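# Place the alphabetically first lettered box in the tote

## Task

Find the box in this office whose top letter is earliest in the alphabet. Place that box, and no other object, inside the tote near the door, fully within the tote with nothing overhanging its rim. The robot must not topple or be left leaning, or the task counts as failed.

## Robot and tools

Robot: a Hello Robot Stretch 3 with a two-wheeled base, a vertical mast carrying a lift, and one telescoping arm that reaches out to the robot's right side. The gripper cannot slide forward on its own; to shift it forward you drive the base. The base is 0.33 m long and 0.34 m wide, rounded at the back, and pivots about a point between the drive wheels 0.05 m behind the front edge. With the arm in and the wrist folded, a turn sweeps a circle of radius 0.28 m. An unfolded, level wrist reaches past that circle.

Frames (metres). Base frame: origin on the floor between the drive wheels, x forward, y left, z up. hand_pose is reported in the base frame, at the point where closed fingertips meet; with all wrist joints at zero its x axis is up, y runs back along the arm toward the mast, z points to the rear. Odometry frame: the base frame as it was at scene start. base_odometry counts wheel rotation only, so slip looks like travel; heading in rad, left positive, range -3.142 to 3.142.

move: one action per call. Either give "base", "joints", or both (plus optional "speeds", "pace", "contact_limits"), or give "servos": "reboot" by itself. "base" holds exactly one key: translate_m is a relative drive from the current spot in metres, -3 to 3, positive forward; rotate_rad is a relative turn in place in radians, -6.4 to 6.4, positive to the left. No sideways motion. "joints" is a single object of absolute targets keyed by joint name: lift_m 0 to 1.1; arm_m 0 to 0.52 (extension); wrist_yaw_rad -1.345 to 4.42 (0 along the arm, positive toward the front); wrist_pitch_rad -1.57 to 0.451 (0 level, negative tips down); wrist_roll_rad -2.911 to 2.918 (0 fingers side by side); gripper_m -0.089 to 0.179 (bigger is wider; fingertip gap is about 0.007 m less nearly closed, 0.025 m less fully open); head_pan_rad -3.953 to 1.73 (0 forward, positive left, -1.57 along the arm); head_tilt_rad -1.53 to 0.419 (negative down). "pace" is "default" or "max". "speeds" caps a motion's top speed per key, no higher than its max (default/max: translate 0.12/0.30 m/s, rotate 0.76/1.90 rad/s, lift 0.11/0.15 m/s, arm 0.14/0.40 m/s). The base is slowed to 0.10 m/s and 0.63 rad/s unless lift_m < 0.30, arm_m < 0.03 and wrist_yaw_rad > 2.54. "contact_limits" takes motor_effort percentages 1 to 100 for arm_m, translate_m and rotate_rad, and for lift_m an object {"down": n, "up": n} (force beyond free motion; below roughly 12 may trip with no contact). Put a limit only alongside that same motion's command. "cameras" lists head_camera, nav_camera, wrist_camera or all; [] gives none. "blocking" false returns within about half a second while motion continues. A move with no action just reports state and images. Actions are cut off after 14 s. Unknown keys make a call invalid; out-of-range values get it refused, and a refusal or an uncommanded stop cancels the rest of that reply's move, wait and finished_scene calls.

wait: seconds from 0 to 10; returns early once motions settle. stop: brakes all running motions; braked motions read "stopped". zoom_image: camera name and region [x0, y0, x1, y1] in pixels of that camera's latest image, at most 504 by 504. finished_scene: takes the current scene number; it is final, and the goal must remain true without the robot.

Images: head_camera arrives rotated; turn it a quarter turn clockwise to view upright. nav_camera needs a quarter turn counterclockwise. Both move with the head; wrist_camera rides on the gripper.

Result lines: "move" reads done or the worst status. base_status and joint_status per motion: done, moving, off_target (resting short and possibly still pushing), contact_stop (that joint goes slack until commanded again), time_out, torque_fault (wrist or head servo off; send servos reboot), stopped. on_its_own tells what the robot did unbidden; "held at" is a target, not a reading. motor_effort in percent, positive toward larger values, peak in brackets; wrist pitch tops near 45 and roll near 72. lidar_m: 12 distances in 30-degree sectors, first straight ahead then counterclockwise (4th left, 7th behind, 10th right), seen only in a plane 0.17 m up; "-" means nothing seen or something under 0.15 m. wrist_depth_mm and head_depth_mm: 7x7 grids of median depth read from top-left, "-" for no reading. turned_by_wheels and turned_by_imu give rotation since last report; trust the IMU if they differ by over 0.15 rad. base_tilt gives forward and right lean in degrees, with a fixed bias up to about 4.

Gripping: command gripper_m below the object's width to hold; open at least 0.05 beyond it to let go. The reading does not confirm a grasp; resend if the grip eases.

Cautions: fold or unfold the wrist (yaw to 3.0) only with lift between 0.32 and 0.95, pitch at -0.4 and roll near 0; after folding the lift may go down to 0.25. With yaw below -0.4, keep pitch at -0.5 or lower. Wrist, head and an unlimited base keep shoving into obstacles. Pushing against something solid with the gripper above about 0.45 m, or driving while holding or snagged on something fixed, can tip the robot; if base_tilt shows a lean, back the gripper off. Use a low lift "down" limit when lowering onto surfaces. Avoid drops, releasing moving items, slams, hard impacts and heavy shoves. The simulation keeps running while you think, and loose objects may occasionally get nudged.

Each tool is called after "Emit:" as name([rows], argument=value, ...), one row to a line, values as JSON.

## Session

Emit:
move(joints={"head_tilt_rad": -0.25}, pace="max", cameras=["head_camera", "nav_camera"])

Scene clock: 0.67 s.
move: done
base_odometry: x=+0.000 y=+0.000 heading=+0.000
turned_by_wheels: +0.000
turned_by_imu: +0.000
base_tilt: forward=+1.2 right=-0.2
lidar_m: 0.73 0.74 0.91 1.57 1.58 1.09 1.00 1.01 1.25 1.55 1.22 0.80
head_depth_mm: 632 662 700 731 772 812 854 / 625 652 681 716 756 798 849 / 619 645 678 713 750 791 835 / 615 641 671 706 741 783 829 / 609 636 665 698 737 773 819 / 603 633 659 692 728 769 809 / 600 627 655 685 721 762 803
base_status: not commanded
joint_positions: lift_m=+0.337 arm_m=+0.002 wrist_yaw_rad=+3.032 wrist_pitch_rad=-0.535 wrist_roll_rad=+0.000 gripper_m=+0.037 head_pan_rad=+0.000 head_tilt_rad=-0.247
joint_status: all done
measured_speeds: all 0
motor_effort: left_wheel=-0.7(0.8) right_wheel=+2.0(2.6) lift_m=+27.1(27.3) arm_m=-9.9(10.1) wrist_yaw_rad=+0.9(1.1) wrist_pitch_rad=+2.1(2.6) wrist_roll_rad=+1.0(1.0) gripper_m=+0.9(0.9) head_pan_rad=+1.0(1.1) head_tilt_rad=-1.3(3.9)
hand_pose: x=+0.0015 y=+0.0602 z=+0.3248 quat_wxyz=(+0.224, +0.691, +0.150, +0.671)
wrist_depth_mm: - 140 - - - - 736 / - 155 - - - - - / 909 177 203 907 904 866 - / 721 694 201 714 718 715 695 / 608 601 220 602 589 593 602 / 520 517 128 146 501 521 522 / 458 309 290 299 433 455 458
pictures: head_camera (sideways), nav_camera (sideways)
Images, in order (width x height): head_camera 896x504, nav_camera 672x504.

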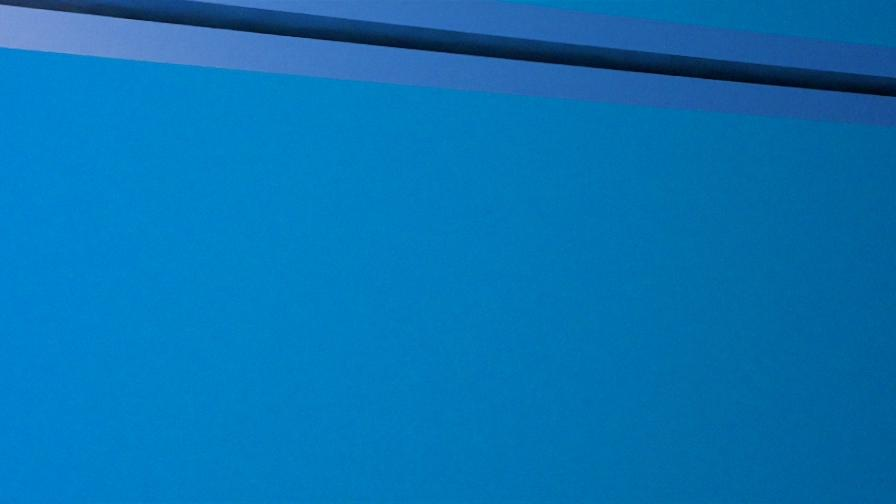

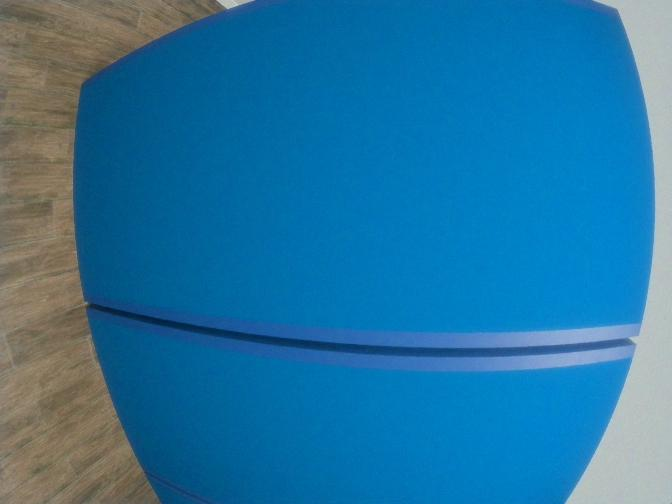

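Emit:
move(joints={"head_pan_rad": 1.65, "head_tilt_rad": -0.3}, pace="max", cameras=["head_camera", "nav_camera"])

Emit:
move(joints={"head_pan_rad": -1.5, "head_tilt_rad": -0.3}, pace="max", cameras=["head_camera", "nav_camera"])

Scene clock: 14.37 s.
move: done
base_odometry: x=+0.000 y=+0.000 heading=+0.000
turned_by_wheels: +0.000
turned_by_imu: +0.001
base_tilt: forward=+0.9 right=-0.3
lidar_m: 0.73 0.74 0.91 1.57 1.58 1.09 1.00 1.01 1.25 1.55 1.23 0.80
head_depth_mm: 1370 1429 1539 1599 1699 1788 1592 / 1377 1433 1522 1620 1725 1814 1593 / 1363 1424 1518 1603 1699 1790 1576 / 1372 1445 1517 1607 1711 1789 1573 / 1369 1441 1521 1624 1729 1825 1565 / 1382 1443 1515 1613 1725 1822 1572 / 1390 1452 1538 1639 1705 - -
base_status: not commanded
joint_positions: lift_m=+0.337 arm_m=+0.002 wrist_yaw_rad=+3.032 wrist_pitch_rad=-0.535 wrist_roll_rad=+0.000 gripper_m=+0.037 head_pan_rad=+1.687 head_tilt_rad=-0.301
joint_status: all done
measured_speeds: all 0
motor_effort: left_wheel=-0.7(0.7) right_wheel=+2.4(2.6) lift_m=+29.0(29.1) arm_m=-21.5(21.6) wrist_yaw_rad=+0.6(1.1) wrist_pitch_rad=+2.6(2.6) wrist_roll_rad=+0.8(1.0) gripper_m=+0.2(1.5) head_pan_rad=-2.2(5.1) head_tilt_rad=-2.0(6.5)
hand_pose: x=+0.0015 y=+0.0602 z=+0.3248 quat_wxyz=(+0.224, +0.691, +0.150, +0.671)
wrist_depth_mm: - 140 - - - - 739 / - 155 - - - - - / 910 176 202 894 879 878 - / 720 695 201 726 720 725 694 / 612 614 218 605 604 609 604 / 520 522 127 146 508 517 518 / 462 307 293 299 434 454 459
pictures: head_camera (sideways), nav_camera (sideways)
Images, in order (width x height): head_camera 896x504, nav_camera 672x504.

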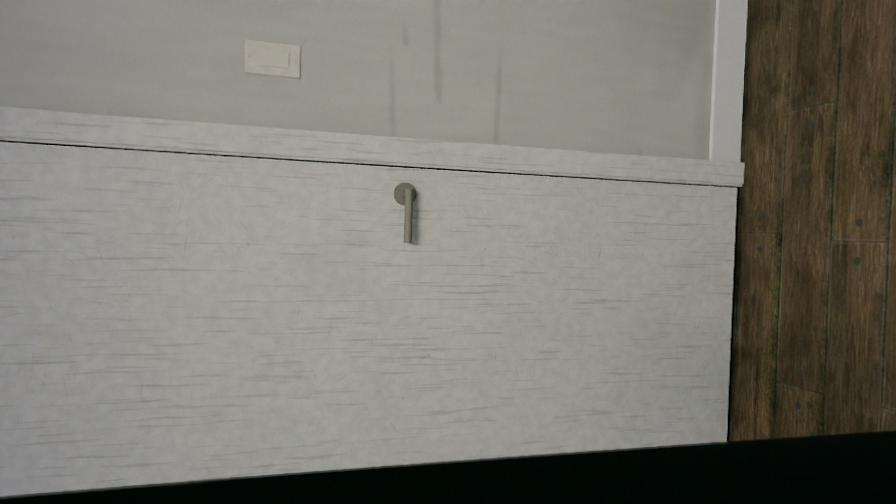

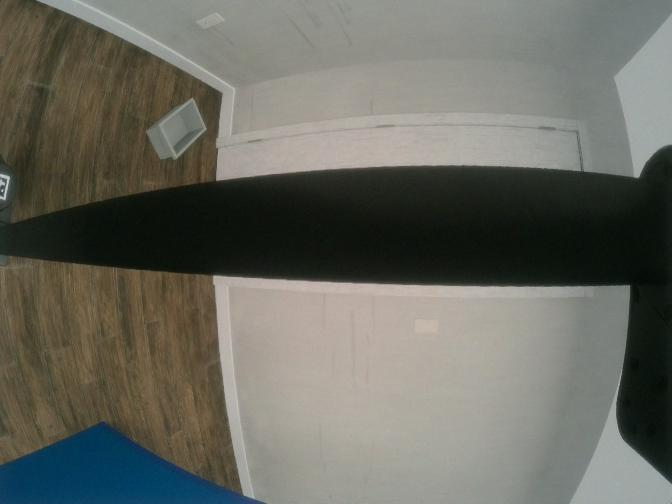

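Scene clock: 17.07 s.
move: done
base_odometry: x=+0.000 y=+0.000 heading=+0.000
turned_by_wheels: +0.000
turned_by_imu: +0.000
base_tilt: forward=+1.1 right=-0.1
lidar_m: 0.73 0.73 0.91 1.57 1.58 1.09 1.00 1.01 1.25 1.55 1.23 0.80
head_depth_mm: 1897 2015 2125 1802 2373 1967 1590 / 1916 1998 2110 1793 2389 2021 1584 / 1877 1981 2116 1758 2375 1995 1582 / 1898 1983 2112 1766 2350 1922 1575 / 1886 1994 2135 1749 2313 1900 1573 / 1889 1970 2071 1699 2312 1969 1559 / 1858 1989 2089 1797 2318 1942 1563
base_status: not commanded
joint_positions: lift_m=+0.337 arm_m=+0.002 wrist_yaw_rad=+3.032 wrist_pitch_rad=-0.535 wrist_roll_rad=+0.000 gripper_m=+0.037 head_pan_rad=-1.516 head_tilt_rad=-0.301
joint_status: all done
measured_speeds: translate_m=+0.000 rotate_rad=+0.000 lift_m=+0.000 arm_m=+0.000 wrist_yaw_rad=+0.000 wrist_pitch_rad=+0.000 wrist_roll_rad=+0.000 head_pan_rad=+0.024 head_tilt_rad=+0.000
motor_effort: left_wheel=-0.5(0.7) right_wheel=+2.1(2.7) lift_m=+29.9(30.1) arm_m=-22.1(22.6) wrist_yaw_rad=+0.5(1.3) wrist_pitch_rad=+2.6(2.7) wrist_roll_rad=+0.7(1.1) gripper_m=-0.6(1.6) head_pan_rad=+3.1(5.6) head_tilt_rad=-0.1(3.6)
hand_pose: x=+0.0015 y=+0.0602 z=+0.3248 quat_wxyz=(+0.224, +0.691, +0.150, +0.671)
wrist_depth_mm: - 140 - - - - 725 / - 156 - - - - - / 912 177 201 905 883 861 - / 731 702 201 742 725 724 691 / 602 605 220 601 606 605 607 / 525 525 127 146 507 519 521 / 457 308 291 302 432 462 451
pictures: head_camera (sideways), nav_camera (sideways)
Images, in order (width x height): head_camera 896x504, nav_camera 672x504.

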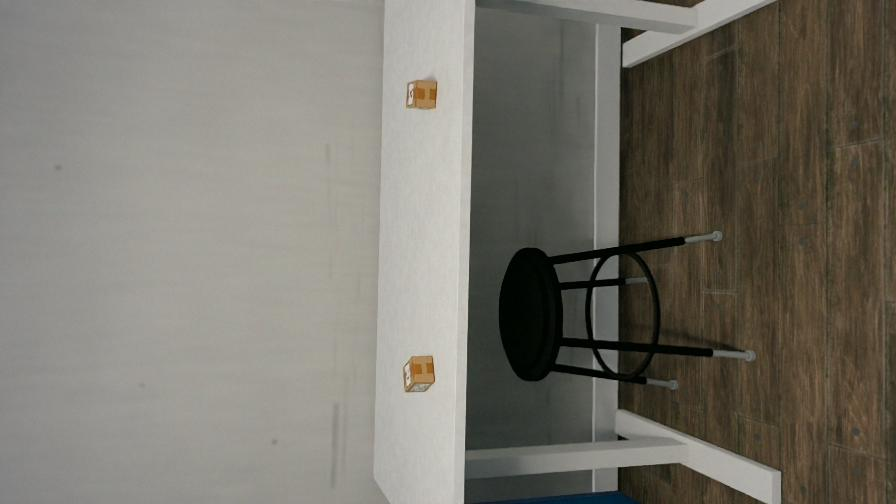

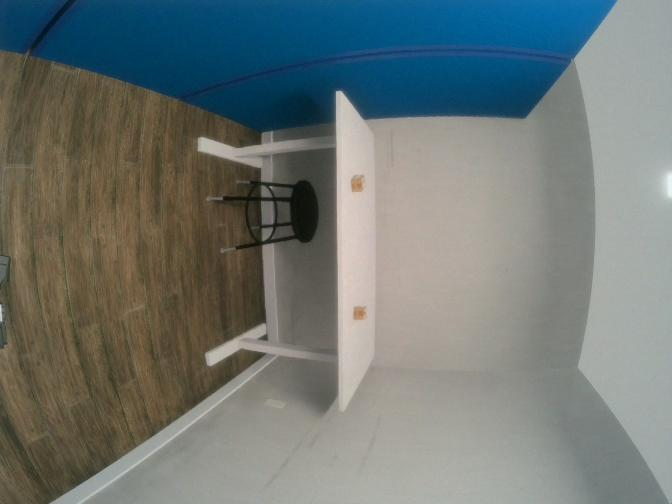

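Emit:
zoom_image(camera="head_camera", region=[385, 65, 455, 125])

Emit:
zoom_image(camera="head_camera", region=[385, 345, 455, 405])

Scaled by 7.200 (camera's finer frame: 1280x720).

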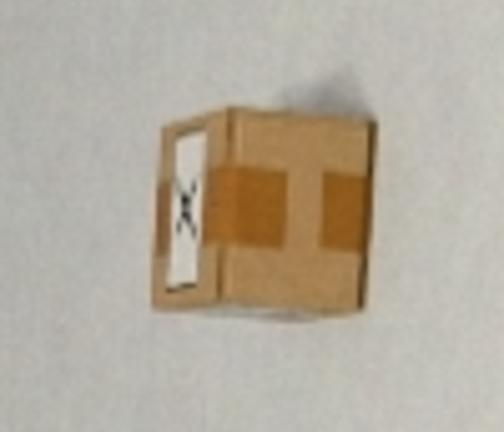

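Scaled by 7.200 (camera's finer frame: 1280x720).

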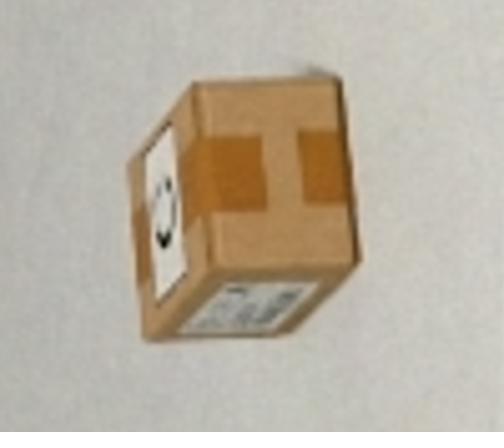

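Emit:
move(base={"rotate_rad": -1.43}, joints={"lift_m": 0.27, "head_pan_rad": 0.2, "head_tilt_rad": -0.32}, pace="max", cameras=[])

Emit:
move(base={"translate_m": 0.85}, pace="max", cameras=["head_camera"])

Emit:
zoom_image(camera="head_camera", region=[340, 200, 560, 500])

Scene clock: 55.27 s.
move: done
base_odometry: x=+0.000 y=+0.000 heading=-1.430
turned_by_wheels: -1.430
turned_by_imu: -1.423
base_tilt: forward=+1.0 right=-0.1
lidar_m: 1.54 1.03 0.76 0.73 0.76 1.65 1.57 1.41 1.03 1.00 1.04 1.44
head_depth_mm: 1817 1906 2005 1669 2214 1890 1554 / 1853 1966 2033 1817 2272 1953 1545 / 1915 2018 2094 1815 2345 1878 1543 / 1960 2100 2183 1847 2394 1930 1540 / 1712 1797 1895 1860 2133 1920 1538 / 1394 1446 1505 1570 1647 1715 1531 / 1161 1213 1252 1298 1340 1403 1432
base_status: done
joint_positions: lift_m=+0.270 arm_m=+0.002 wrist_yaw_rad=+3.032 wrist_pitch_rad=-0.536 wrist_roll_rad=+0.000 gripper_m=+0.037 head_pan_rad=+0.214 head_tilt_rad=-0.320
joint_status: all done
measured_speeds: translate_m=+0.000 rotate_rad=+0.000 lift_m=+0.000 arm_m=+0.000 wrist_yaw_rad=+0.000 wrist_pitch_rad=+0.000 wrist_roll_rad=+0.000 head_pan_rad=-0.024 head_tilt_rad=+0.000
motor_effort: left_wheel=+9.4(18.0) right_wheel=-7.2(15.6) lift_m=+21.8(28.8) arm_m=-21.3(22.6) wrist_yaw_rad=+1.0(1.2) wrist_pitch_rad=+2.5(2.9) wrist_roll_rad=+0.8(1.1) gripper_m=-0.1(1.1) head_pan_rad=-4.1(4.7) head_tilt_rad=-1.1(3.4)
hand_pose: x=+0.0014 y=+0.0601 z=+0.2572 quat_wxyz=(+0.224, +0.691, +0.150, +0.671)
wrist_depth_mm: - 140 152 - 735 - - / 726 154 161 - 793 - - / 758 175 198 765 767 776 744 / 615 608 201 607 617 615 619 / 513 514 221 518 507 516 511 / 446 266 128 250 433 442 445 / 232 240 227 234 371 389 386

Scene clock: 59.43 s.
move: done
base_odometry: x=+0.120 y=-0.841 heading=-1.429
turned_by_wheels: +0.000
turned_by_imu: +0.000
base_tilt: forward=+1.0 right=-0.2
lidar_m: 0.71 1.00 0.75 0.72 0.75 1.03 2.41 1.42 1.04 1.01 1.05 1.12
head_depth_mm: 1088 1150 1208 1258 909 674 970 / 1113 1180 1243 1284 911 671 904 / 1147 1205 1276 1315 901 670 908 / 1176 1243 1308 1355 894 664 966 / 1203 1275 1349 1372 892 689 1514 / 1236 1315 1384 1360 888 710 1255 / 1186 1222 1263 1264 885 741 1453
base_status: done
joint_positions: lift_m=+0.270 arm_m=+0.002 wrist_yaw_rad=+3.032 wrist_pitch_rad=-0.536 wrist_roll_rad=+0.000 gripper_m=+0.037 head_pan_rad=+0.200 head_tilt_rad=-0.320
joint_status: not commanded
measured_speeds: all 0
motor_effort: left_wheel=+6.7(19.4) right_wheel=+0.7(8.1) lift_m=+29.4(29.5) arm_m=-17.6(22.1) wrist_yaw_rad=+0.9(1.2) wrist_pitch_rad=+2.4(3.0) wrist_roll_rad=+0.8(1.1) gripper_m=+0.8(1.5) head_pan_rad=-2.8(4.4) head_tilt_rad=-0.7(2.2)
hand_pose: x=+0.0014 y=+0.0601 z=+0.2572 quat_wxyz=(+0.224, +0.691, +0.150, +0.671)
wrist_depth_mm: - 140 152 - 722 717 - / 719 154 161 - 787 786 - / 748 175 198 774 753 749 808 / 618 587 201 620 617 618 613 / 521 521 220 515 515 509 517 / 442 265 128 254 436 447 440 / 233 240 228 234 372 388 388
pictures: head_camera (sideways)
Images, in order (width x height): head_camera 896x504.

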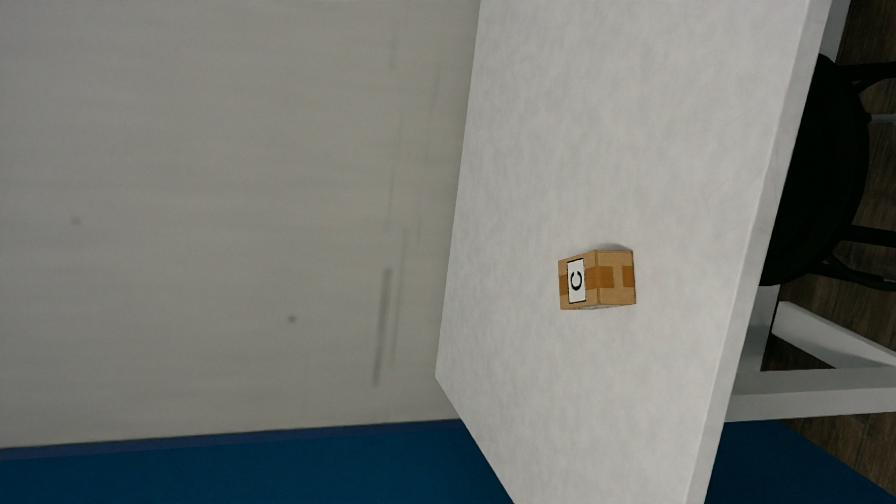

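Scaled by 1.680 (camera's finer frame: 1280x720).

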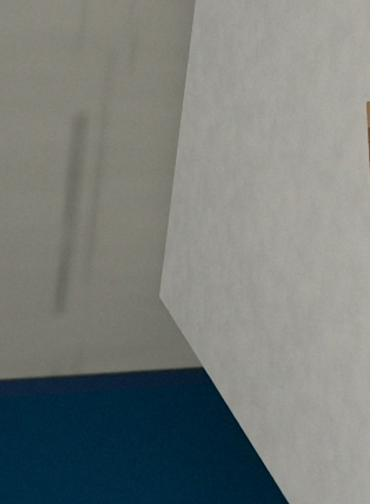

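Emit:
zoom_image(camera="head_camera", region=[545, 235, 650, 325])

Emit:
move(joints={"head_pan_rad": -0.35}, pace="max", cameras=["head_camera"])

Scaled by 4.800 (camera's finer frame: 1280x720).

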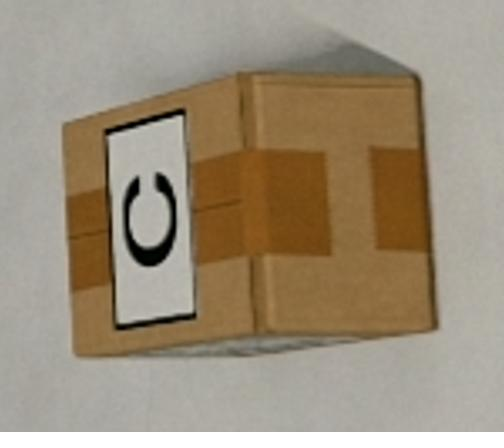

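Scene clock: 63.67 s.
move: done
base_odometry: x=+0.120 y=-0.841 heading=-1.429
turned_by_wheels: +0.000
turned_by_imu: +0.001
base_tilt: forward=+0.8 right=-0.2
lidar_m: 0.71 1.00 0.75 0.72 0.75 1.04 2.41 1.42 1.04 1.01 1.05 1.12
head_depth_mm: 1289 1362 1448 1415 905 728 1332 / 1252 1338 1418 1399 838 727 1550 / 1214 1291 1371 1386 897 693 1546 / 1177 1250 1329 1369 899 665 1559 / 1151 1217 1284 1327 889 662 1534 / 1120 1184 1256 1284 890 662 1421 / 1093 1145 1215 1265 883 658 873
base_status: not commanded
joint_positions: lift_m=+0.270 arm_m=+0.002 wrist_yaw_rad=+3.032 wrist_pitch_rad=-0.536 wrist_roll_rad=+0.000 gripper_m=+0.037 head_pan_rad=-0.365 head_tilt_rad=-0.320
joint_status: all done
measured_speeds: all 0
motor_effort: left_wheel=+6.8(6.9) right_wheel=+0.7(1.0) lift_m=+31.9(32.2) arm_m=-13.9(15.0) wrist_yaw_rad=+0.8(1.3) wrist_pitch_rad=+2.5(2.8) wrist_roll_rad=+0.8(1.0) gripper_m=+0.0(0.9) head_pan_rad=-1.4(5.8) head_tilt_rad=-0.6(1.6)
hand_pose: x=+0.0014 y=+0.0601 z=+0.2572 quat_wxyz=(+0.224, +0.691, +0.150, +0.671)
wrist_depth_mm: - 140 152 - 725 722 - / 717 154 161 - 792 806 - / 745 175 198 755 769 762 793 / 622 598 201 624 619 614 625 / 518 521 221 520 521 517 524 / 444 266 127 253 433 444 449 / 233 238 228 234 373 390 390
pictures: head_camera (sideways)
Images, in order (width x height): head_camera 896x504.

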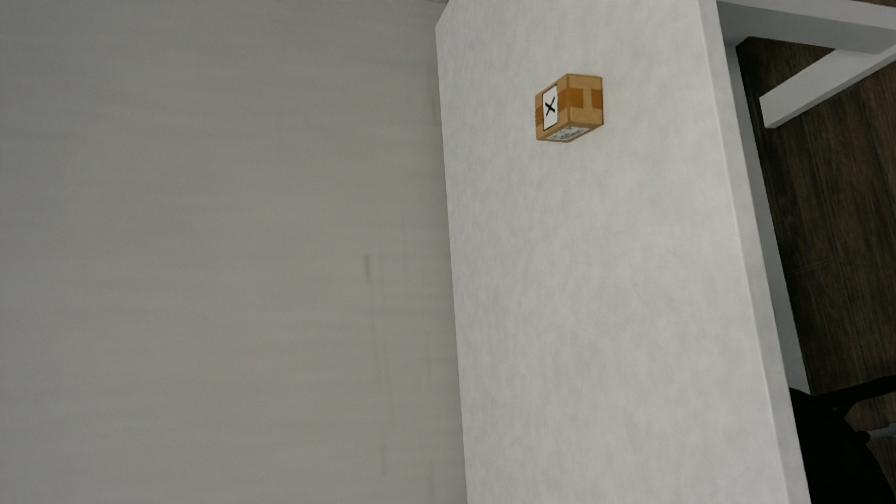

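Emit:
move(base={"rotate_rad": -0.128}, joints={"head_pan_rad": -1.65, "head_tilt_rad": -0.75}, pace="max", cameras=[])

Emit:
move(base={"translate_m": -1.956}, pace="max", cameras=["head_camera"])

Emit:
move(base={"rotate_rad": 1.702}, joints={"head_pan_rad": -0.7, "head_tilt_rad": -0.25}, pace="max", cameras=["nav_camera"])

Scene clock: 99.93 s.
move: done
base_odometry: x=+0.120 y=-0.841 heading=-1.557
turned_by_wheels: -0.128
turned_by_imu: -0.126
base_tilt: forward=+0.9 right=-0.2
lidar_m: 0.81 0.71 0.78 0.72 0.73 0.92 2.41 1.64 1.09 1.01 1.02 1.12
head_depth_mm: 928 1050 1213 1453 1561 1340 1183 / 910 1037 1200 1429 1560 1337 1182 / 898 1013 1173 1390 1557 1348 1183 / 886 1000 1148 1346 1535 1344 1185 / 877 978 1128 1336 1517 1345 1182 / 861 965 1108 1296 1491 1355 1181 / 851 958 1089 1274 1489 1346 1189
base_status: done
joint_positions: lift_m=+0.270 arm_m=+0.002 wrist_yaw_rad=+3.032 wrist_pitch_rad=-0.536 wrist_roll_rad=+0.000 gripper_m=+0.037 head_pan_rad=-1.675 head_tilt_rad=-0.754
joint_status: all done
measured_speeds: all 0
motor_effort: left_wheel=+9.0(16.5) right_wheel=-10.4(14.3) lift_m=+30.8(31.9) arm_m=-8.7(9.7) wrist_yaw_rad=+0.7(1.4) wrist_pitch_rad=+2.5(2.8) wrist_roll_rad=+0.9(1.1) gripper_m=-0.7(0.9) head_pan_rad=-0.2(5.4) head_tilt_rad=-4.0(6.4)
hand_pose: x=+0.0014 y=+0.0601 z=+0.2572 quat_wxyz=(+0.224, +0.691, +0.150, +0.671)
wrist_depth_mm: - 140 152 - 759 - - / - 154 160 - 830 - 972 / 696 173 181 781 763 759 731 / 616 603 201 625 623 626 617 / 520 518 220 517 518 518 515 / 443 267 128 253 435 441 442 / 233 240 226 233 373 391 388

Scene clock: 107.90 s.
move: done
base_odometry: x=+0.093 y=+1.114 heading=-1.557
turned_by_wheels: +0.000
turned_by_imu: +0.004
base_tilt: forward=+1.0 right=-0.1
lidar_m: 2.82 0.81 0.67 3.50 0.82 0.55 0.48 0.50 0.63 1.23 1.25 1.58
head_depth_mm: 1090 1165 1208 1174 1261 1288 1183 / 1109 1264 1441 1638 1523 1338 1186 / 1104 1239 1437 1698 1575 1348 1178 / 1091 1224 1415 1659 1505 1317 1184 / 1079 1213 1382 1628 1562 1318 1180 / 1058 1195 1371 1614 1553 1337 1182 / 1048 1179 1345 1572 1567 1349 1190
base_status: done
joint_positions: lift_m=+0.270 arm_m=+0.002 wrist_yaw_rad=+3.032 wrist_pitch_rad=-0.536 wrist_roll_rad=+0.000 gripper_m=+0.037 head_pan_rad=-1.650 head_tilt_rad=-0.750
joint_status: not commanded
measured_speeds: all 0
motor_effort: left_wheel=-0.7(11.6) right_wheel=-3.3(19.6) lift_m=+22.3(30.9) arm_m=-3.6(9.0) wrist_yaw_rad=+1.2(1.4) wrist_pitch_rad=+2.6(3.1) wrist_roll_rad=+0.8(1.3) gripper_m=+0.2(1.4) head_pan_rad=+3.8(4.4) head_tilt_rad=+0.8(3.6)
hand_pose: x=+0.0014 y=+0.0601 z=+0.2572 quat_wxyz=(+0.224, +0.691, +0.150, +0.671)
wrist_depth_mm: - 140 - - - 584 - / - 155 883 - 966 631 - / 745 176 202 769 775 695 728 / 623 596 201 615 611 615 614 / 513 514 220 520 514 511 518 / 444 269 128 252 433 444 449 / 233 239 228 235 369 389 390
pictures: head_camera (sideways)
Images, in order (width x height): head_camera 896x504.

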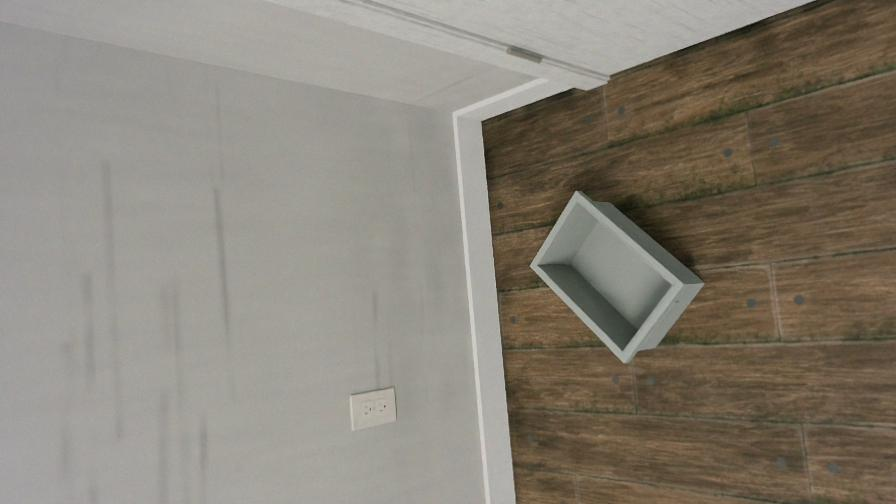

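Scene clock: 110.07 s.
move: done
base_odometry: x=+0.093 y=+1.114 heading=+0.145
turned_by_wheels: +1.702
turned_by_imu: +1.695
base_tilt: forward=+0.9 right=-0.1
lidar_m: 1.97 0.72 0.53 0.48 0.51 0.69 1.23 1.27 1.75 1.95 0.70 0.68
head_depth_mm: 637 676 718 773 825 888 964 / 590 618 655 696 741 797 855 / 580 601 629 654 693 727 772 / 655 679 707 738 767 804 840 / 753 784 820 868 903 955 1009 / 882 3387 3485 3728 2645 1963 1593 / 3250 3335 3381 3594 2932 2118 1649
base_status: done
joint_positions: lift_m=+0.270 arm_m=+0.002 wrist_yaw_rad=+3.032 wrist_pitch_rad=-0.536 wrist_roll_rad=+0.000 gripper_m=+0.037 head_pan_rad=-0.690 head_tilt_rad=-0.243
joint_status: all done
measured_speeds: all 0
motor_effort: left_wheel=-7.2(17.0) right_wheel=+9.9(16.7) lift_m=+19.7(22.2) arm_m=-20.8(20.8) wrist_yaw_rad=+0.6(1.4) wrist_pitch_rad=+2.3(3.0) wrist_roll_rad=+0.8(1.1) gripper_m=-0.2(1.2) head_pan_rad=-3.8(4.9) head_tilt_rad=+0.2(5.6)
hand_pose: x=+0.0014 y=+0.0601 z=+0.2572 quat_wxyz=(+0.224, +0.691, +0.150, +0.671)
wrist_depth_mm: - 140 459 - - - - / - 153 178 - - - - / - 170 180 - - - - / 593 572 196 593 612 608 613 / 518 510 219 516 517 522 515 / 450 265 127 251 432 450 443 / 233 239 228 233 370 391 388
pictures: nav_camera (sideways)
Images, in order (width x height): nav_camera 672x504.

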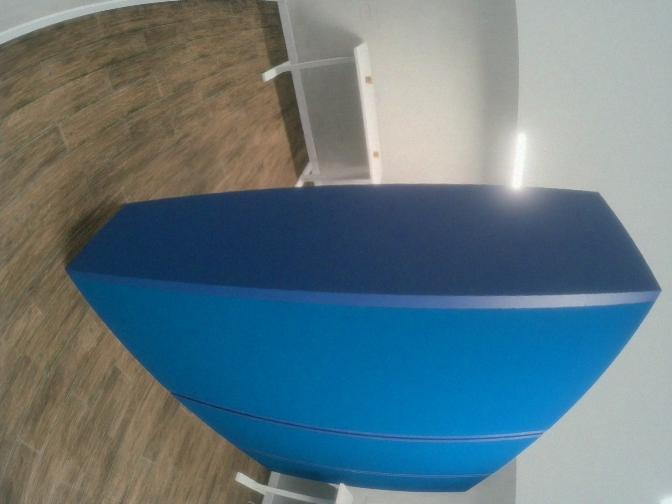

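Emit:
move(base={"translate_m": 1.12}, joints={"head_pan_rad": -0.3, "head_tilt_rad": -0.3}, pace="max", cameras=["head_camera", "nav_camera"])

Scene clock: 129.07 s.
move: done
base_odometry: x=+1.201 y=+1.276 heading=+0.145
turned_by_wheels: +0.000
turned_by_imu: +0.000
base_tilt: forward=+1.0 right=-0.2
lidar_m: 1.96 0.73 0.53 0.51 0.53 0.72 1.91 0.65 0.48 1.34 3.07 2.48
head_depth_mm: 2309 2449 2570 2814 2736 2010 1565 / 2275 2397 2499 2682 2713 1990 1570 / 2245 2348 2465 2619 2705 1970 1576 / 2186 2290 2388 2532 2635 1989 1580 / 2110 2199 2351 2071 2556 1984 1574 / 2063 2195 2306 2412 2530 1971 1562 / 2035 2125 2257 2378 2481 1954 1563
base_status: done
joint_positions: lift_m=+0.270 arm_m=+0.002 wrist_yaw_rad=+3.032 wrist_pitch_rad=-0.536 wrist_roll_rad=+0.000 gripper_m=+0.037 head_pan_rad=-0.298 head_tilt_rad=-0.301
joint_status: all done
measured_speeds: all 0
motor_effort: left_wheel=+0.9(12.4) right_wheel=+6.6(19.8) lift_m=+30.7(31.6) arm_m=-21.7(22.5) wrist_yaw_rad=+0.6(1.4) wrist_pitch_rad=+2.6(2.9) wrist_roll_rad=+0.8(1.1) gripper_m=+0.5(1.3) head_pan_rad=-1.7(3.7) head_tilt_rad=+0.3(3.9)
hand_pose: x=+0.0014 y=+0.0601 z=+0.2572 quat_wxyz=(+0.224, +0.691, +0.150, +0.671)
wrist_depth_mm: - 141 151 - - - - / - 154 161 - - - - / - 168 175 - - - - / 594 566 198 623 612 622 620 / 513 510 220 516 511 518 520 / 448 265 128 254 430 440 442 / 234 237 228 234 369 390 388
pictures: head_camera (sideways), nav_camera (sideways)
Images, in order (width x height): head_camera 896x504, nav_camera 672x504.

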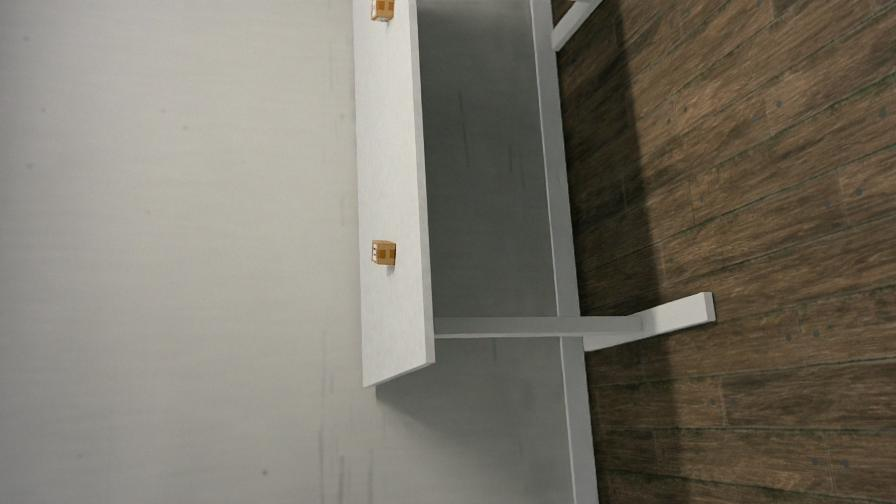

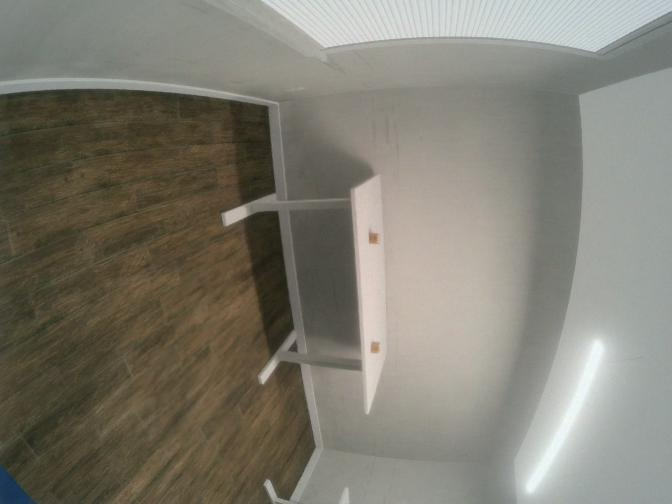

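Emit:
zoom_image(camera="head_camera", region=[355, 225, 415, 285])

Emit:
zoom_image(camera="head_camera", region=[350, 0, 410, 40])

Emit:
move(joints={"head_pan_rad": -1.0, "head_tilt_rad": -0.25}, pace="max", cameras=["head_camera", "nav_camera"])

Scaled by 8.400 (camera's finer frame: 1280x720).

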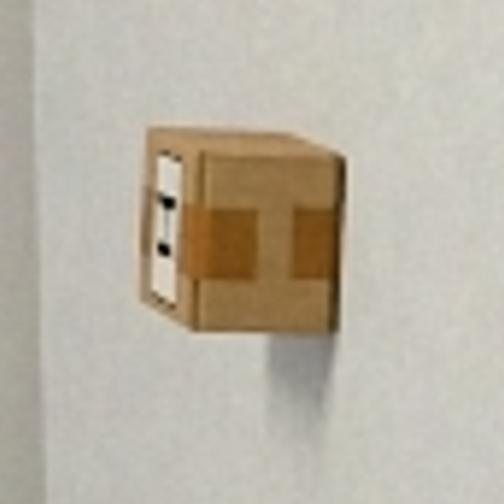

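Scaled by 8.400 (camera's finer frame: 1280x720).

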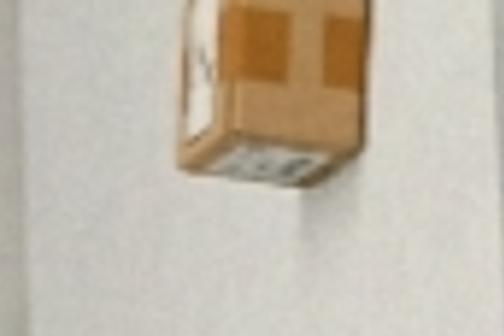

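Scene clock: 174.70 s.
move: done
base_odometry: x=+1.201 y=+1.276 heading=+0.145
turned_by_wheels: +0.000
turned_by_imu: +0.001
base_tilt: forward=+1.0 right=-0.2
lidar_m: 1.96 0.72 0.53 0.51 0.53 0.72 1.91 0.65 0.48 1.34 3.07 2.48
head_depth_mm: 2958 3142 3208 3242 3049 2162 1666 / 3112 3280 3367 3257 3079 2159 1655 / 3325 3436 3607 3781 2979 2145 1664 / 3554 3750 3876 - 2962 2135 1650 / 3292 3468 3596 3698 2999 2091 1649 / 2880 3038 3198 3292 2927 2097 1640 / 2693 2757 2913 2487 2566 2080 1639
base_status: not commanded
joint_positions: lift_m=+0.270 arm_m=+0.002 wrist_yaw_rad=+3.032 wrist_pitch_rad=-0.536 wrist_roll_rad=+0.000 gripper_m=+0.037 head_pan_rad=-1.018 head_tilt_rad=-0.252
joint_status: all done
measured_speeds: all 0
motor_effort: left_wheel=+0.6(0.8) right_wheel=+6.4(6.9) lift_m=+27.2(27.9) arm_m=-21.4(21.8) wrist_yaw_rad=+0.8(1.1) wrist_pitch_rad=+2.7(2.7) wrist_roll_rad=+1.1(1.1) gripper_m=+0.3(1.1) head_pan_rad=-2.1(6.3) head_tilt_rad=+4.0(7.3)
hand_pose: x=+0.0014 y=+0.0601 z=+0.2572 quat_wxyz=(+0.224, +0.691, +0.150, +0.671)
wrist_depth_mm: - 140 152 - - - - / - 154 161 - - - - / - 170 175 - - - - / 599 576 198 626 612 609 615 / 514 519 219 511 512 515 517 / 446 267 128 253 433 444 442 / 233 238 227 234 370 387 387
pictures: head_camera (sideways), nav_camera (sideways)
Images, in order (width x height): head_camera 896x504, nav_camera 672x504.

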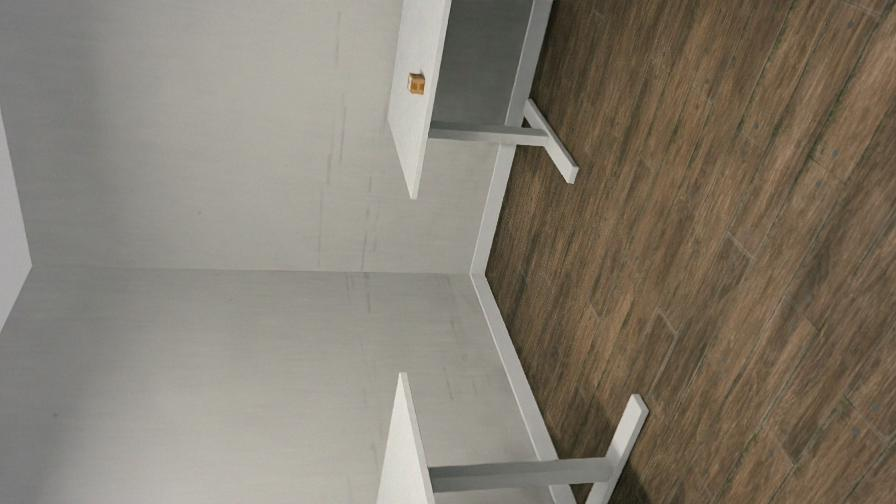

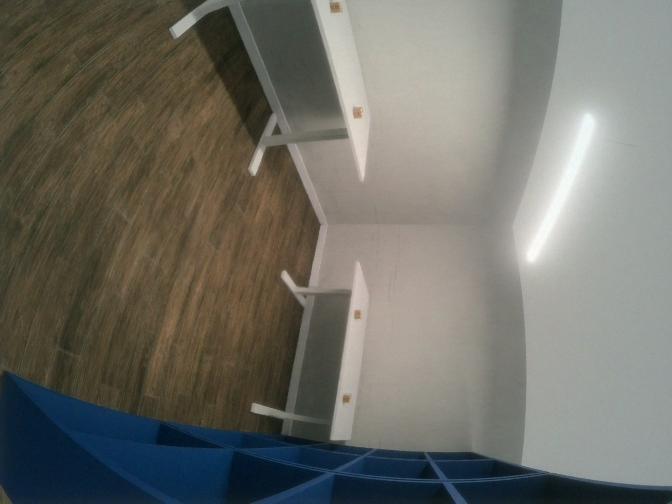

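Emit:
move(base={"rotate_rad": -1.068}, joints={"head_pan_rad": -0.31, "head_tilt_rad": -0.42}, pace="max", cameras=[])

Emit:
move(base={"translate_m": 2.05}, pace="max", cameras=["head_camera"])

Emit:
move(joints={"head_pan_rad": -0.98, "head_tilt_rad": -0.42}, pace="max", cameras=["head_camera"])

Emit:
move(joints={"head_pan_rad": 1.36, "head_tilt_rad": -0.42}, pace="max", cameras=["head_camera", "nav_camera"])

Scene clock: 205.57 s.
move: done
base_odometry: x=+1.201 y=+1.276 heading=-0.923
turned_by_wheels: -1.068
turned_by_imu: -1.064
base_tilt: forward=+1.1 right=-0.1
lidar_m: 3.07 2.47 1.96 0.73 0.53 0.51 0.53 0.71 1.82 0.65 0.48 1.33
head_depth_mm: 2743 2876 2993 2830 2122 1582 1374 / 2772 2977 2931 2958 2221 1762 1420 / 2865 3019 3137 3150 2236 1735 1413 / 2913 3131 3348 3142 2199 1738 1416 / 3035 3241 3270 3141 2244 1731 1415 / 3096 3267 3637 3080 2220 1738 1422 / 3126 3347 3729 3101 2195 1719 1410
base_status: done
joint_positions: lift_m=+0.270 arm_m=+0.002 wrist_yaw_rad=+3.032 wrist_pitch_rad=-0.536 wrist_roll_rad=+0.000 gripper_m=+0.037 head_pan_rad=-0.298 head_tilt_rad=-0.418
joint_status: all done
measured_speeds: all 0
motor_effort: left_wheel=+7.3(18.5) right_wheel=-7.4(15.1) lift_m=+21.6(23.2) arm_m=-21.6(22.3) wrist_yaw_rad=+0.9(1.3) wrist_pitch_rad=+2.3(2.9) wrist_roll_rad=+0.8(1.0) gripper_m=-0.2(1.3) head_pan_rad=-2.3(4.6) head_tilt_rad=-3.0(4.8)
hand_pose: x=+0.0014 y=+0.0601 z=+0.2572 quat_wxyz=(+0.224, +0.691, +0.150, +0.671)
wrist_depth_mm: - 141 152 - - - - / - 154 162 - - - - / - 169 202 774 760 761 767 / 492 558 202 608 623 614 626 / 488 521 221 517 529 509 514 / 443 266 127 252 432 444 442 / 233 240 227 232 372 393 391

Scene clock: 213.87 s.
move: done
base_odometry: x=+2.438 y=-0.359 heading=-0.923
turned_by_wheels: +0.000
turned_by_imu: -0.001
base_tilt: forward=+1.0 right=-0.1
lidar_m: 1.05 1.48 1.01 1.01 1.99 2.28 1.73 1.20 1.29 1.25 1.34 1.47
head_depth_mm: 1205 1289 1367 1412 1003 833 1424 / 1237 1307 1422 1400 956 856 1425 / 1265 1354 1442 1398 1000 1590 1425 / 1295 1396 1494 1390 994 1355 1409 / 1323 1427 1548 1612 984 1663 1422 / 1361 1469 1584 1732 987 1654 1414 / 1400 1520 1650 1797 1930 1714 1403
base_status: done
joint_positions: lift_m=+0.270 arm_m=+0.002 wrist_yaw_rad=+3.032 wrist_pitch_rad=-0.536 wrist_roll_rad=+0.000 gripper_m=+0.037 head_pan_rad=-0.310 head_tilt_rad=-0.420
joint_status: not commanded
measured_speeds: all 0
motor_effort: left_wheel=+3.8(17.9) right_wheel=+2.7(14.6) lift_m=+20.6(21.4) arm_m=-14.4(21.9) wrist_yaw_rad=+0.8(1.4) wrist_pitch_rad=+2.5(3.0) wrist_roll_rad=+0.6(1.1) gripper_m=-0.4(1.9) head_pan_rad=-3.9(4.6) head_tilt_rad=-1.5(3.7)
hand_pose: x=+0.0014 y=+0.0601 z=+0.2572 quat_wxyz=(+0.224, +0.691, +0.150, +0.671)
wrist_depth_mm: - 141 - - - - - / - 155 903 - - - - / 762 176 203 766 782 756 762 / 607 597 202 616 608 618 628 / 516 521 221 515 509 523 518 / 441 267 128 254 431 443 443 / 233 240 227 233 372 389 392
pictures: head_camera (sideways)
Images, in order (width x height): head_camera 896x504.

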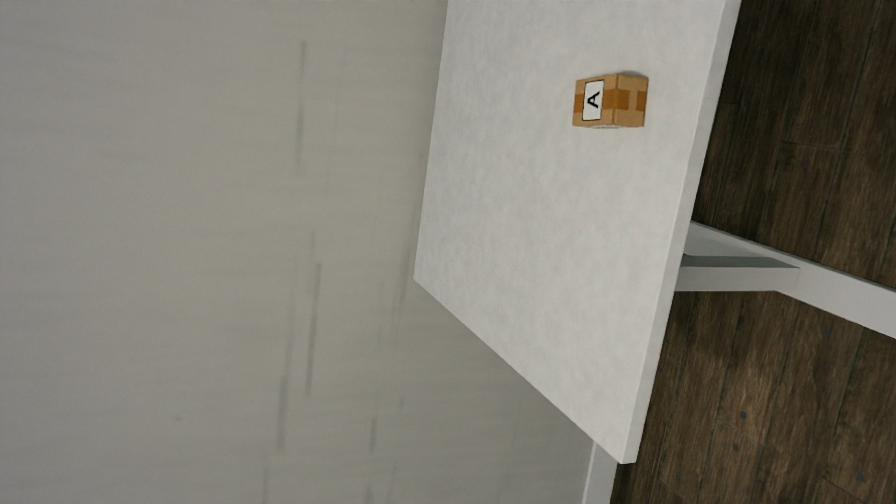

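Scene clock: 214.70 s.
move: done
base_odometry: x=+2.438 y=-0.359 heading=-0.923
turned_by_wheels: +0.000
turned_by_imu: +0.000
base_tilt: forward=+0.8 right=-0.1
lidar_m: 1.05 1.48 1.01 1.02 1.98 2.28 1.73 1.20 1.29 1.25 1.35 1.47
head_depth_mm: 1523 1652 1791 1409 1091 1680 1416 / 1490 1614 1756 1416 1044 1661 1411 / 1436 1550 1679 1394 994 1739 1427 / 1377 1474 1592 1389 997 1667 1416 / 1322 1413 1527 1381 984 1627 1404 / 1273 1356 1457 1367 982 1567 1403 / 1216 1306 1405 1372 977 837 1405
base_status: not commanded
joint_positions: lift_m=+0.270 arm_m=+0.002 wrist_yaw_rad=+3.032 wrist_pitch_rad=-0.536 wrist_roll_rad=+0.000 gripper_m=+0.037 head_pan_rad=-0.998 head_tilt_rad=-0.420
joint_status: all done
measured_speeds: all 0
motor_effort: left_wheel=+4.0(4.2) right_wheel=+2.4(3.0) lift_m=+21.0(21.1) arm_m=-13.3(14.1) wrist_yaw_rad=+1.1(1.5) wrist_pitch_rad=+2.7(2.8) wrist_roll_rad=+0.8(1.0) gripper_m=+0.4(1.0) head_pan_rad=-1.6(5.7) head_tilt_rad=-1.8(3.9)
hand_pose: x=+0.0014 y=+0.0601 z=+0.2572 quat_wxyz=(+0.224, +0.691, +0.150, +0.671)
wrist_depth_mm: - 140 - - - - - / - 155 900 - - - - / 774 178 202 762 765 747 766 / 626 595 201 606 614 623 611 / 525 512 219 516 519 516 519 / 446 266 128 254 437 444 443 / 234 241 228 234 375 387 391
pictures: head_camera (sideways)
Images, in order (width x height): head_camera 896x504.

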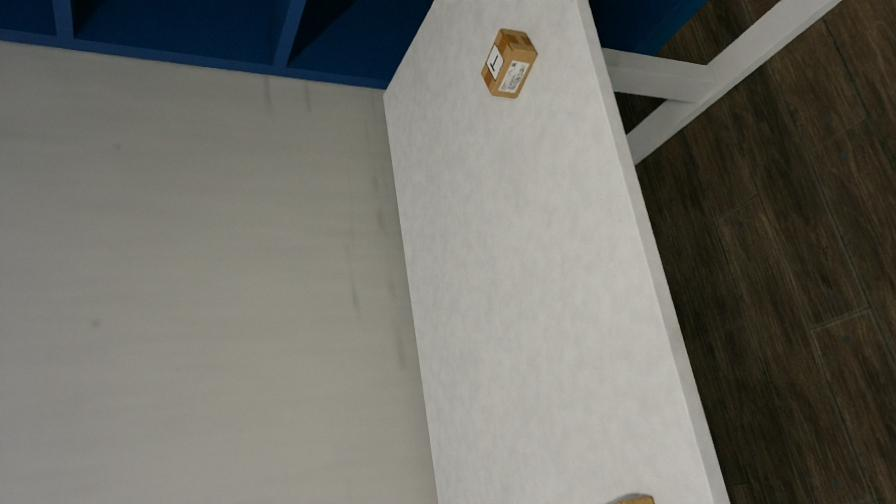

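Scene clock: 215.90 s.
move: done
base_odometry: x=+2.438 y=-0.359 heading=-0.923
turned_by_wheels: +0.000
turned_by_imu: +0.000
base_tilt: forward=+0.9 right=-0.2
lidar_m: 1.05 1.48 1.02 1.01 1.99 2.28 1.73 1.20 1.28 1.25 1.35 1.47
head_depth_mm: 1174 1244 1333 1431 1533 1638 1429 / 1222 1295 1382 1075 1584 1684 1424 / 1271 1347 1435 1070 825 1571 1387 / 1321 1408 1492 1063 865 1725 1410 / 1373 1456 1533 1059 1873 1728 1415 / 1421 1526 1601 997 1952 1720 1404 / 1499 1600 1691 1003 2053 1727 1402
base_status: not commanded
joint_positions: lift_m=+0.270 arm_m=+0.002 wrist_yaw_rad=+3.032 wrist_pitch_rad=-0.536 wrist_roll_rad=+0.000 gripper_m=+0.037 head_pan_rad=+1.403 head_tilt_rad=-0.420
joint_status: all done
measured_speeds: all 0
motor_effort: left_wheel=+3.9(4.2) right_wheel=+2.5(3.0) lift_m=+21.0(21.1) arm_m=-12.4(13.4) wrist_yaw_rad=+0.9(1.1) wrist_pitch_rad=+2.4(2.7) wrist_roll_rad=+0.6(1.1) gripper_m=-0.1(1.2) head_pan_rad=-0.8(5.5) head_tilt_rad=-1.1(4.7)
hand_pose: x=+0.0014 y=+0.0601 z=+0.2572 quat_wxyz=(+0.224, +0.691, +0.150, +0.671)
wrist_depth_mm: - 140 - - - - - / - 155 881 - - - - / 774 176 203 763 773 765 755 / 620 599 201 616 612 622 620 / 522 511 220 526 518 522 521 / 449 265 128 252 432 440 444 / 233 239 228 235 372 388 387
pictures: head_camera (sideways), nav_camera (sideways)
Images, in order (width x height): head_camera 896x504, nav_camera 672x504.

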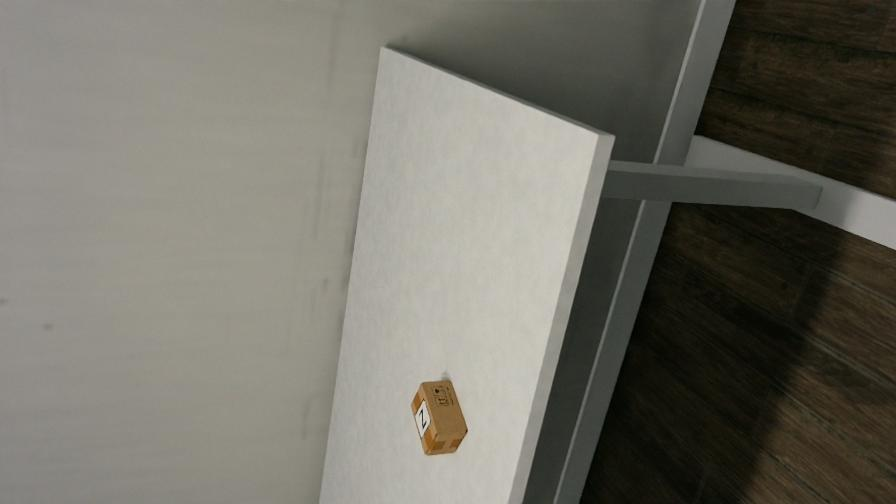

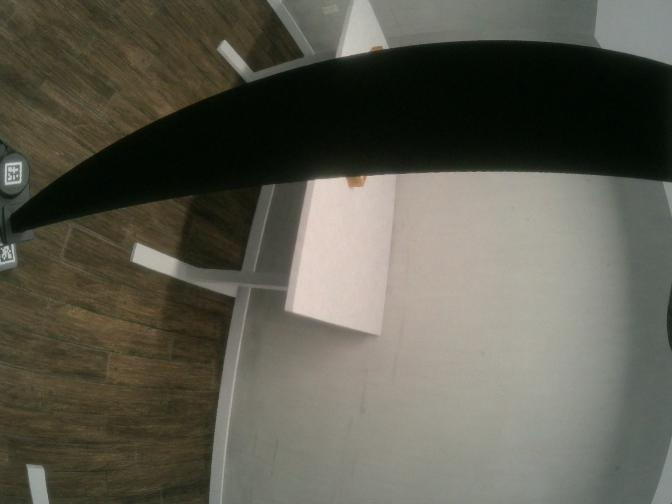

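Emit:
move(base={"translate_m": 0.46}, joints={"head_pan_rad": -0.3, "head_tilt_rad": -0.5}, pace="max", cameras=["head_camera"])

Emit:
move(base={"rotate_rad": 1.068}, joints={"head_pan_rad": -1.65, "head_tilt_rad": -0.7}, pace="max", cameras=["head_camera"])

Scene clock: 251.10 s.
move: done
base_odometry: x=+2.716 y=-0.726 heading=-0.923
turned_by_wheels: +0.000
turned_by_imu: +0.000
base_tilt: forward=+0.9 right=-0.1
lidar_m: 1.11 1.25 1.20 1.00 1.68 2.68 2.18 1.56 1.38 1.28 1.12 0.62
head_depth_mm: 866 932 1010 1088 893 718 600 / 888 960 1037 1114 892 716 598 / 905 988 1074 1133 894 713 597 / 924 1010 1101 1195 890 711 595 / 955 1036 1132 1254 1394 711 594 / 978 1065 1176 1302 1465 1562 594 / 1005 1096 1212 1343 1521 1588 1335
base_status: done
joint_positions: lift_m=+0.270 arm_m=+0.002 wrist_yaw_rad=+3.032 wrist_pitch_rad=-0.536 wrist_roll_rad=+0.000 gripper_m=+0.037 head_pan_rad=-0.308 head_tilt_rad=-0.500
joint_status: all done
measured_speeds: all 0
motor_effort: left_wheel=+11.5(21.0) right_wheel=-3.2(10.8) lift_m=+22.5(22.5) arm_m=-5.5(8.3) wrist_yaw_rad=+0.6(1.4) wrist_pitch_rad=+2.3(2.9) wrist_roll_rad=+0.8(1.1) gripper_m=-0.4(1.1) head_pan_rad=+3.9(4.7) head_tilt_rad=-2.7(5.0)
hand_pose: x=+0.0014 y=+0.0601 z=+0.2572 quat_wxyz=(+0.224, +0.691, +0.150, +0.671)
wrist_depth_mm: - 141 - - - - - / - 156 888 - - - 947 / 758 176 203 763 767 765 756 / 621 593 201 614 606 618 623 / 520 519 220 517 521 515 517 / 446 265 127 252 433 442 444 / 233 238 229 233 374 392 391
pictures: head_camera (sideways)
Images, in order (width x height): head_camera 896x504.

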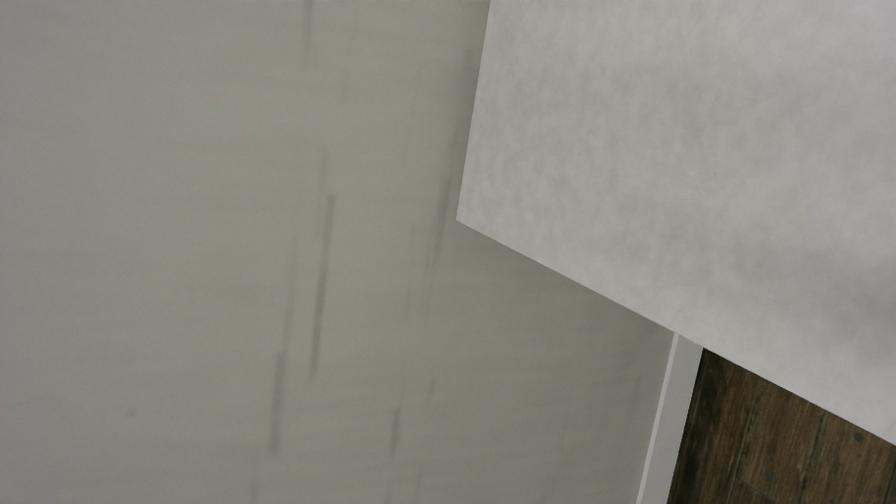

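Scene clock: 253.03 s.
move: done
base_odometry: x=+2.716 y=-0.726 heading=+0.145
turned_by_wheels: +1.068
turned_by_imu: +1.065
base_tilt: forward=+0.8 right=-0.1
lidar_m: 1.20 1.00 1.69 2.68 2.17 1.56 1.38 1.28 1.12 0.62 1.12 1.24
head_depth_mm: 937 1052 1113 871 717 599 1142 / 930 1044 1109 868 717 610 1139 / 929 1039 1109 871 716 609 1141 / 925 1033 1103 869 716 608 1140 / 922 1031 1111 870 714 610 1105 / 926 1031 1110 874 718 609 1138 / 918 1025 1172 1320 716 610 1135
base_status: done
joint_positions: lift_m=+0.270 arm_m=+0.002 wrist_yaw_rad=+3.032 wrist_pitch_rad=-0.536 wrist_roll_rad=+0.000 gripper_m=+0.037 head_pan_rad=-1.666 head_tilt_rad=-0.702
joint_status: all done
measured_speeds: translate_m=+0.000 rotate_rad=+0.000 lift_m=+0.000 arm_m=+0.000 wrist_yaw_rad=+0.000 wrist_pitch_rad=+0.000 wrist_roll_rad=+0.000 head_pan_rad=+0.024 head_tilt_rad=+0.000
motor_effort: left_wheel=-7.3(15.9) right_wheel=+7.5(17.1) lift_m=+22.7(23.0) arm_m=-12.7(13.0) wrist_yaw_rad=+1.1(1.2) wrist_pitch_rad=+2.6(3.0) wrist_roll_rad=+0.8(1.0) gripper_m=-0.2(1.2) head_pan_rad=+3.0(5.2) head_tilt_rad=-2.6(6.5)
hand_pose: x=+0.0014 y=+0.0601 z=+0.2572 quat_wxyz=(+0.224, +0.691, +0.150, +0.671)
wrist_depth_mm: - 141 - - - - - / - 155 887 - - - - / 775 176 202 767 768 723 728 / 624 598 200 621 616 611 618 / 518 522 221 521 513 519 514 / 450 268 128 253 431 451 443 / 234 239 227 233 372 388 393
pictures: head_camera (sideways)
Images, in order (width x height): head_camera 896x504.

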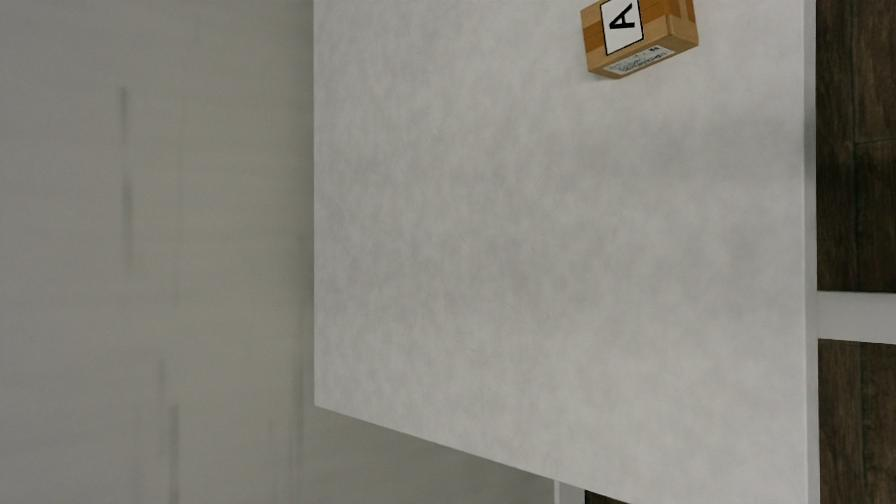

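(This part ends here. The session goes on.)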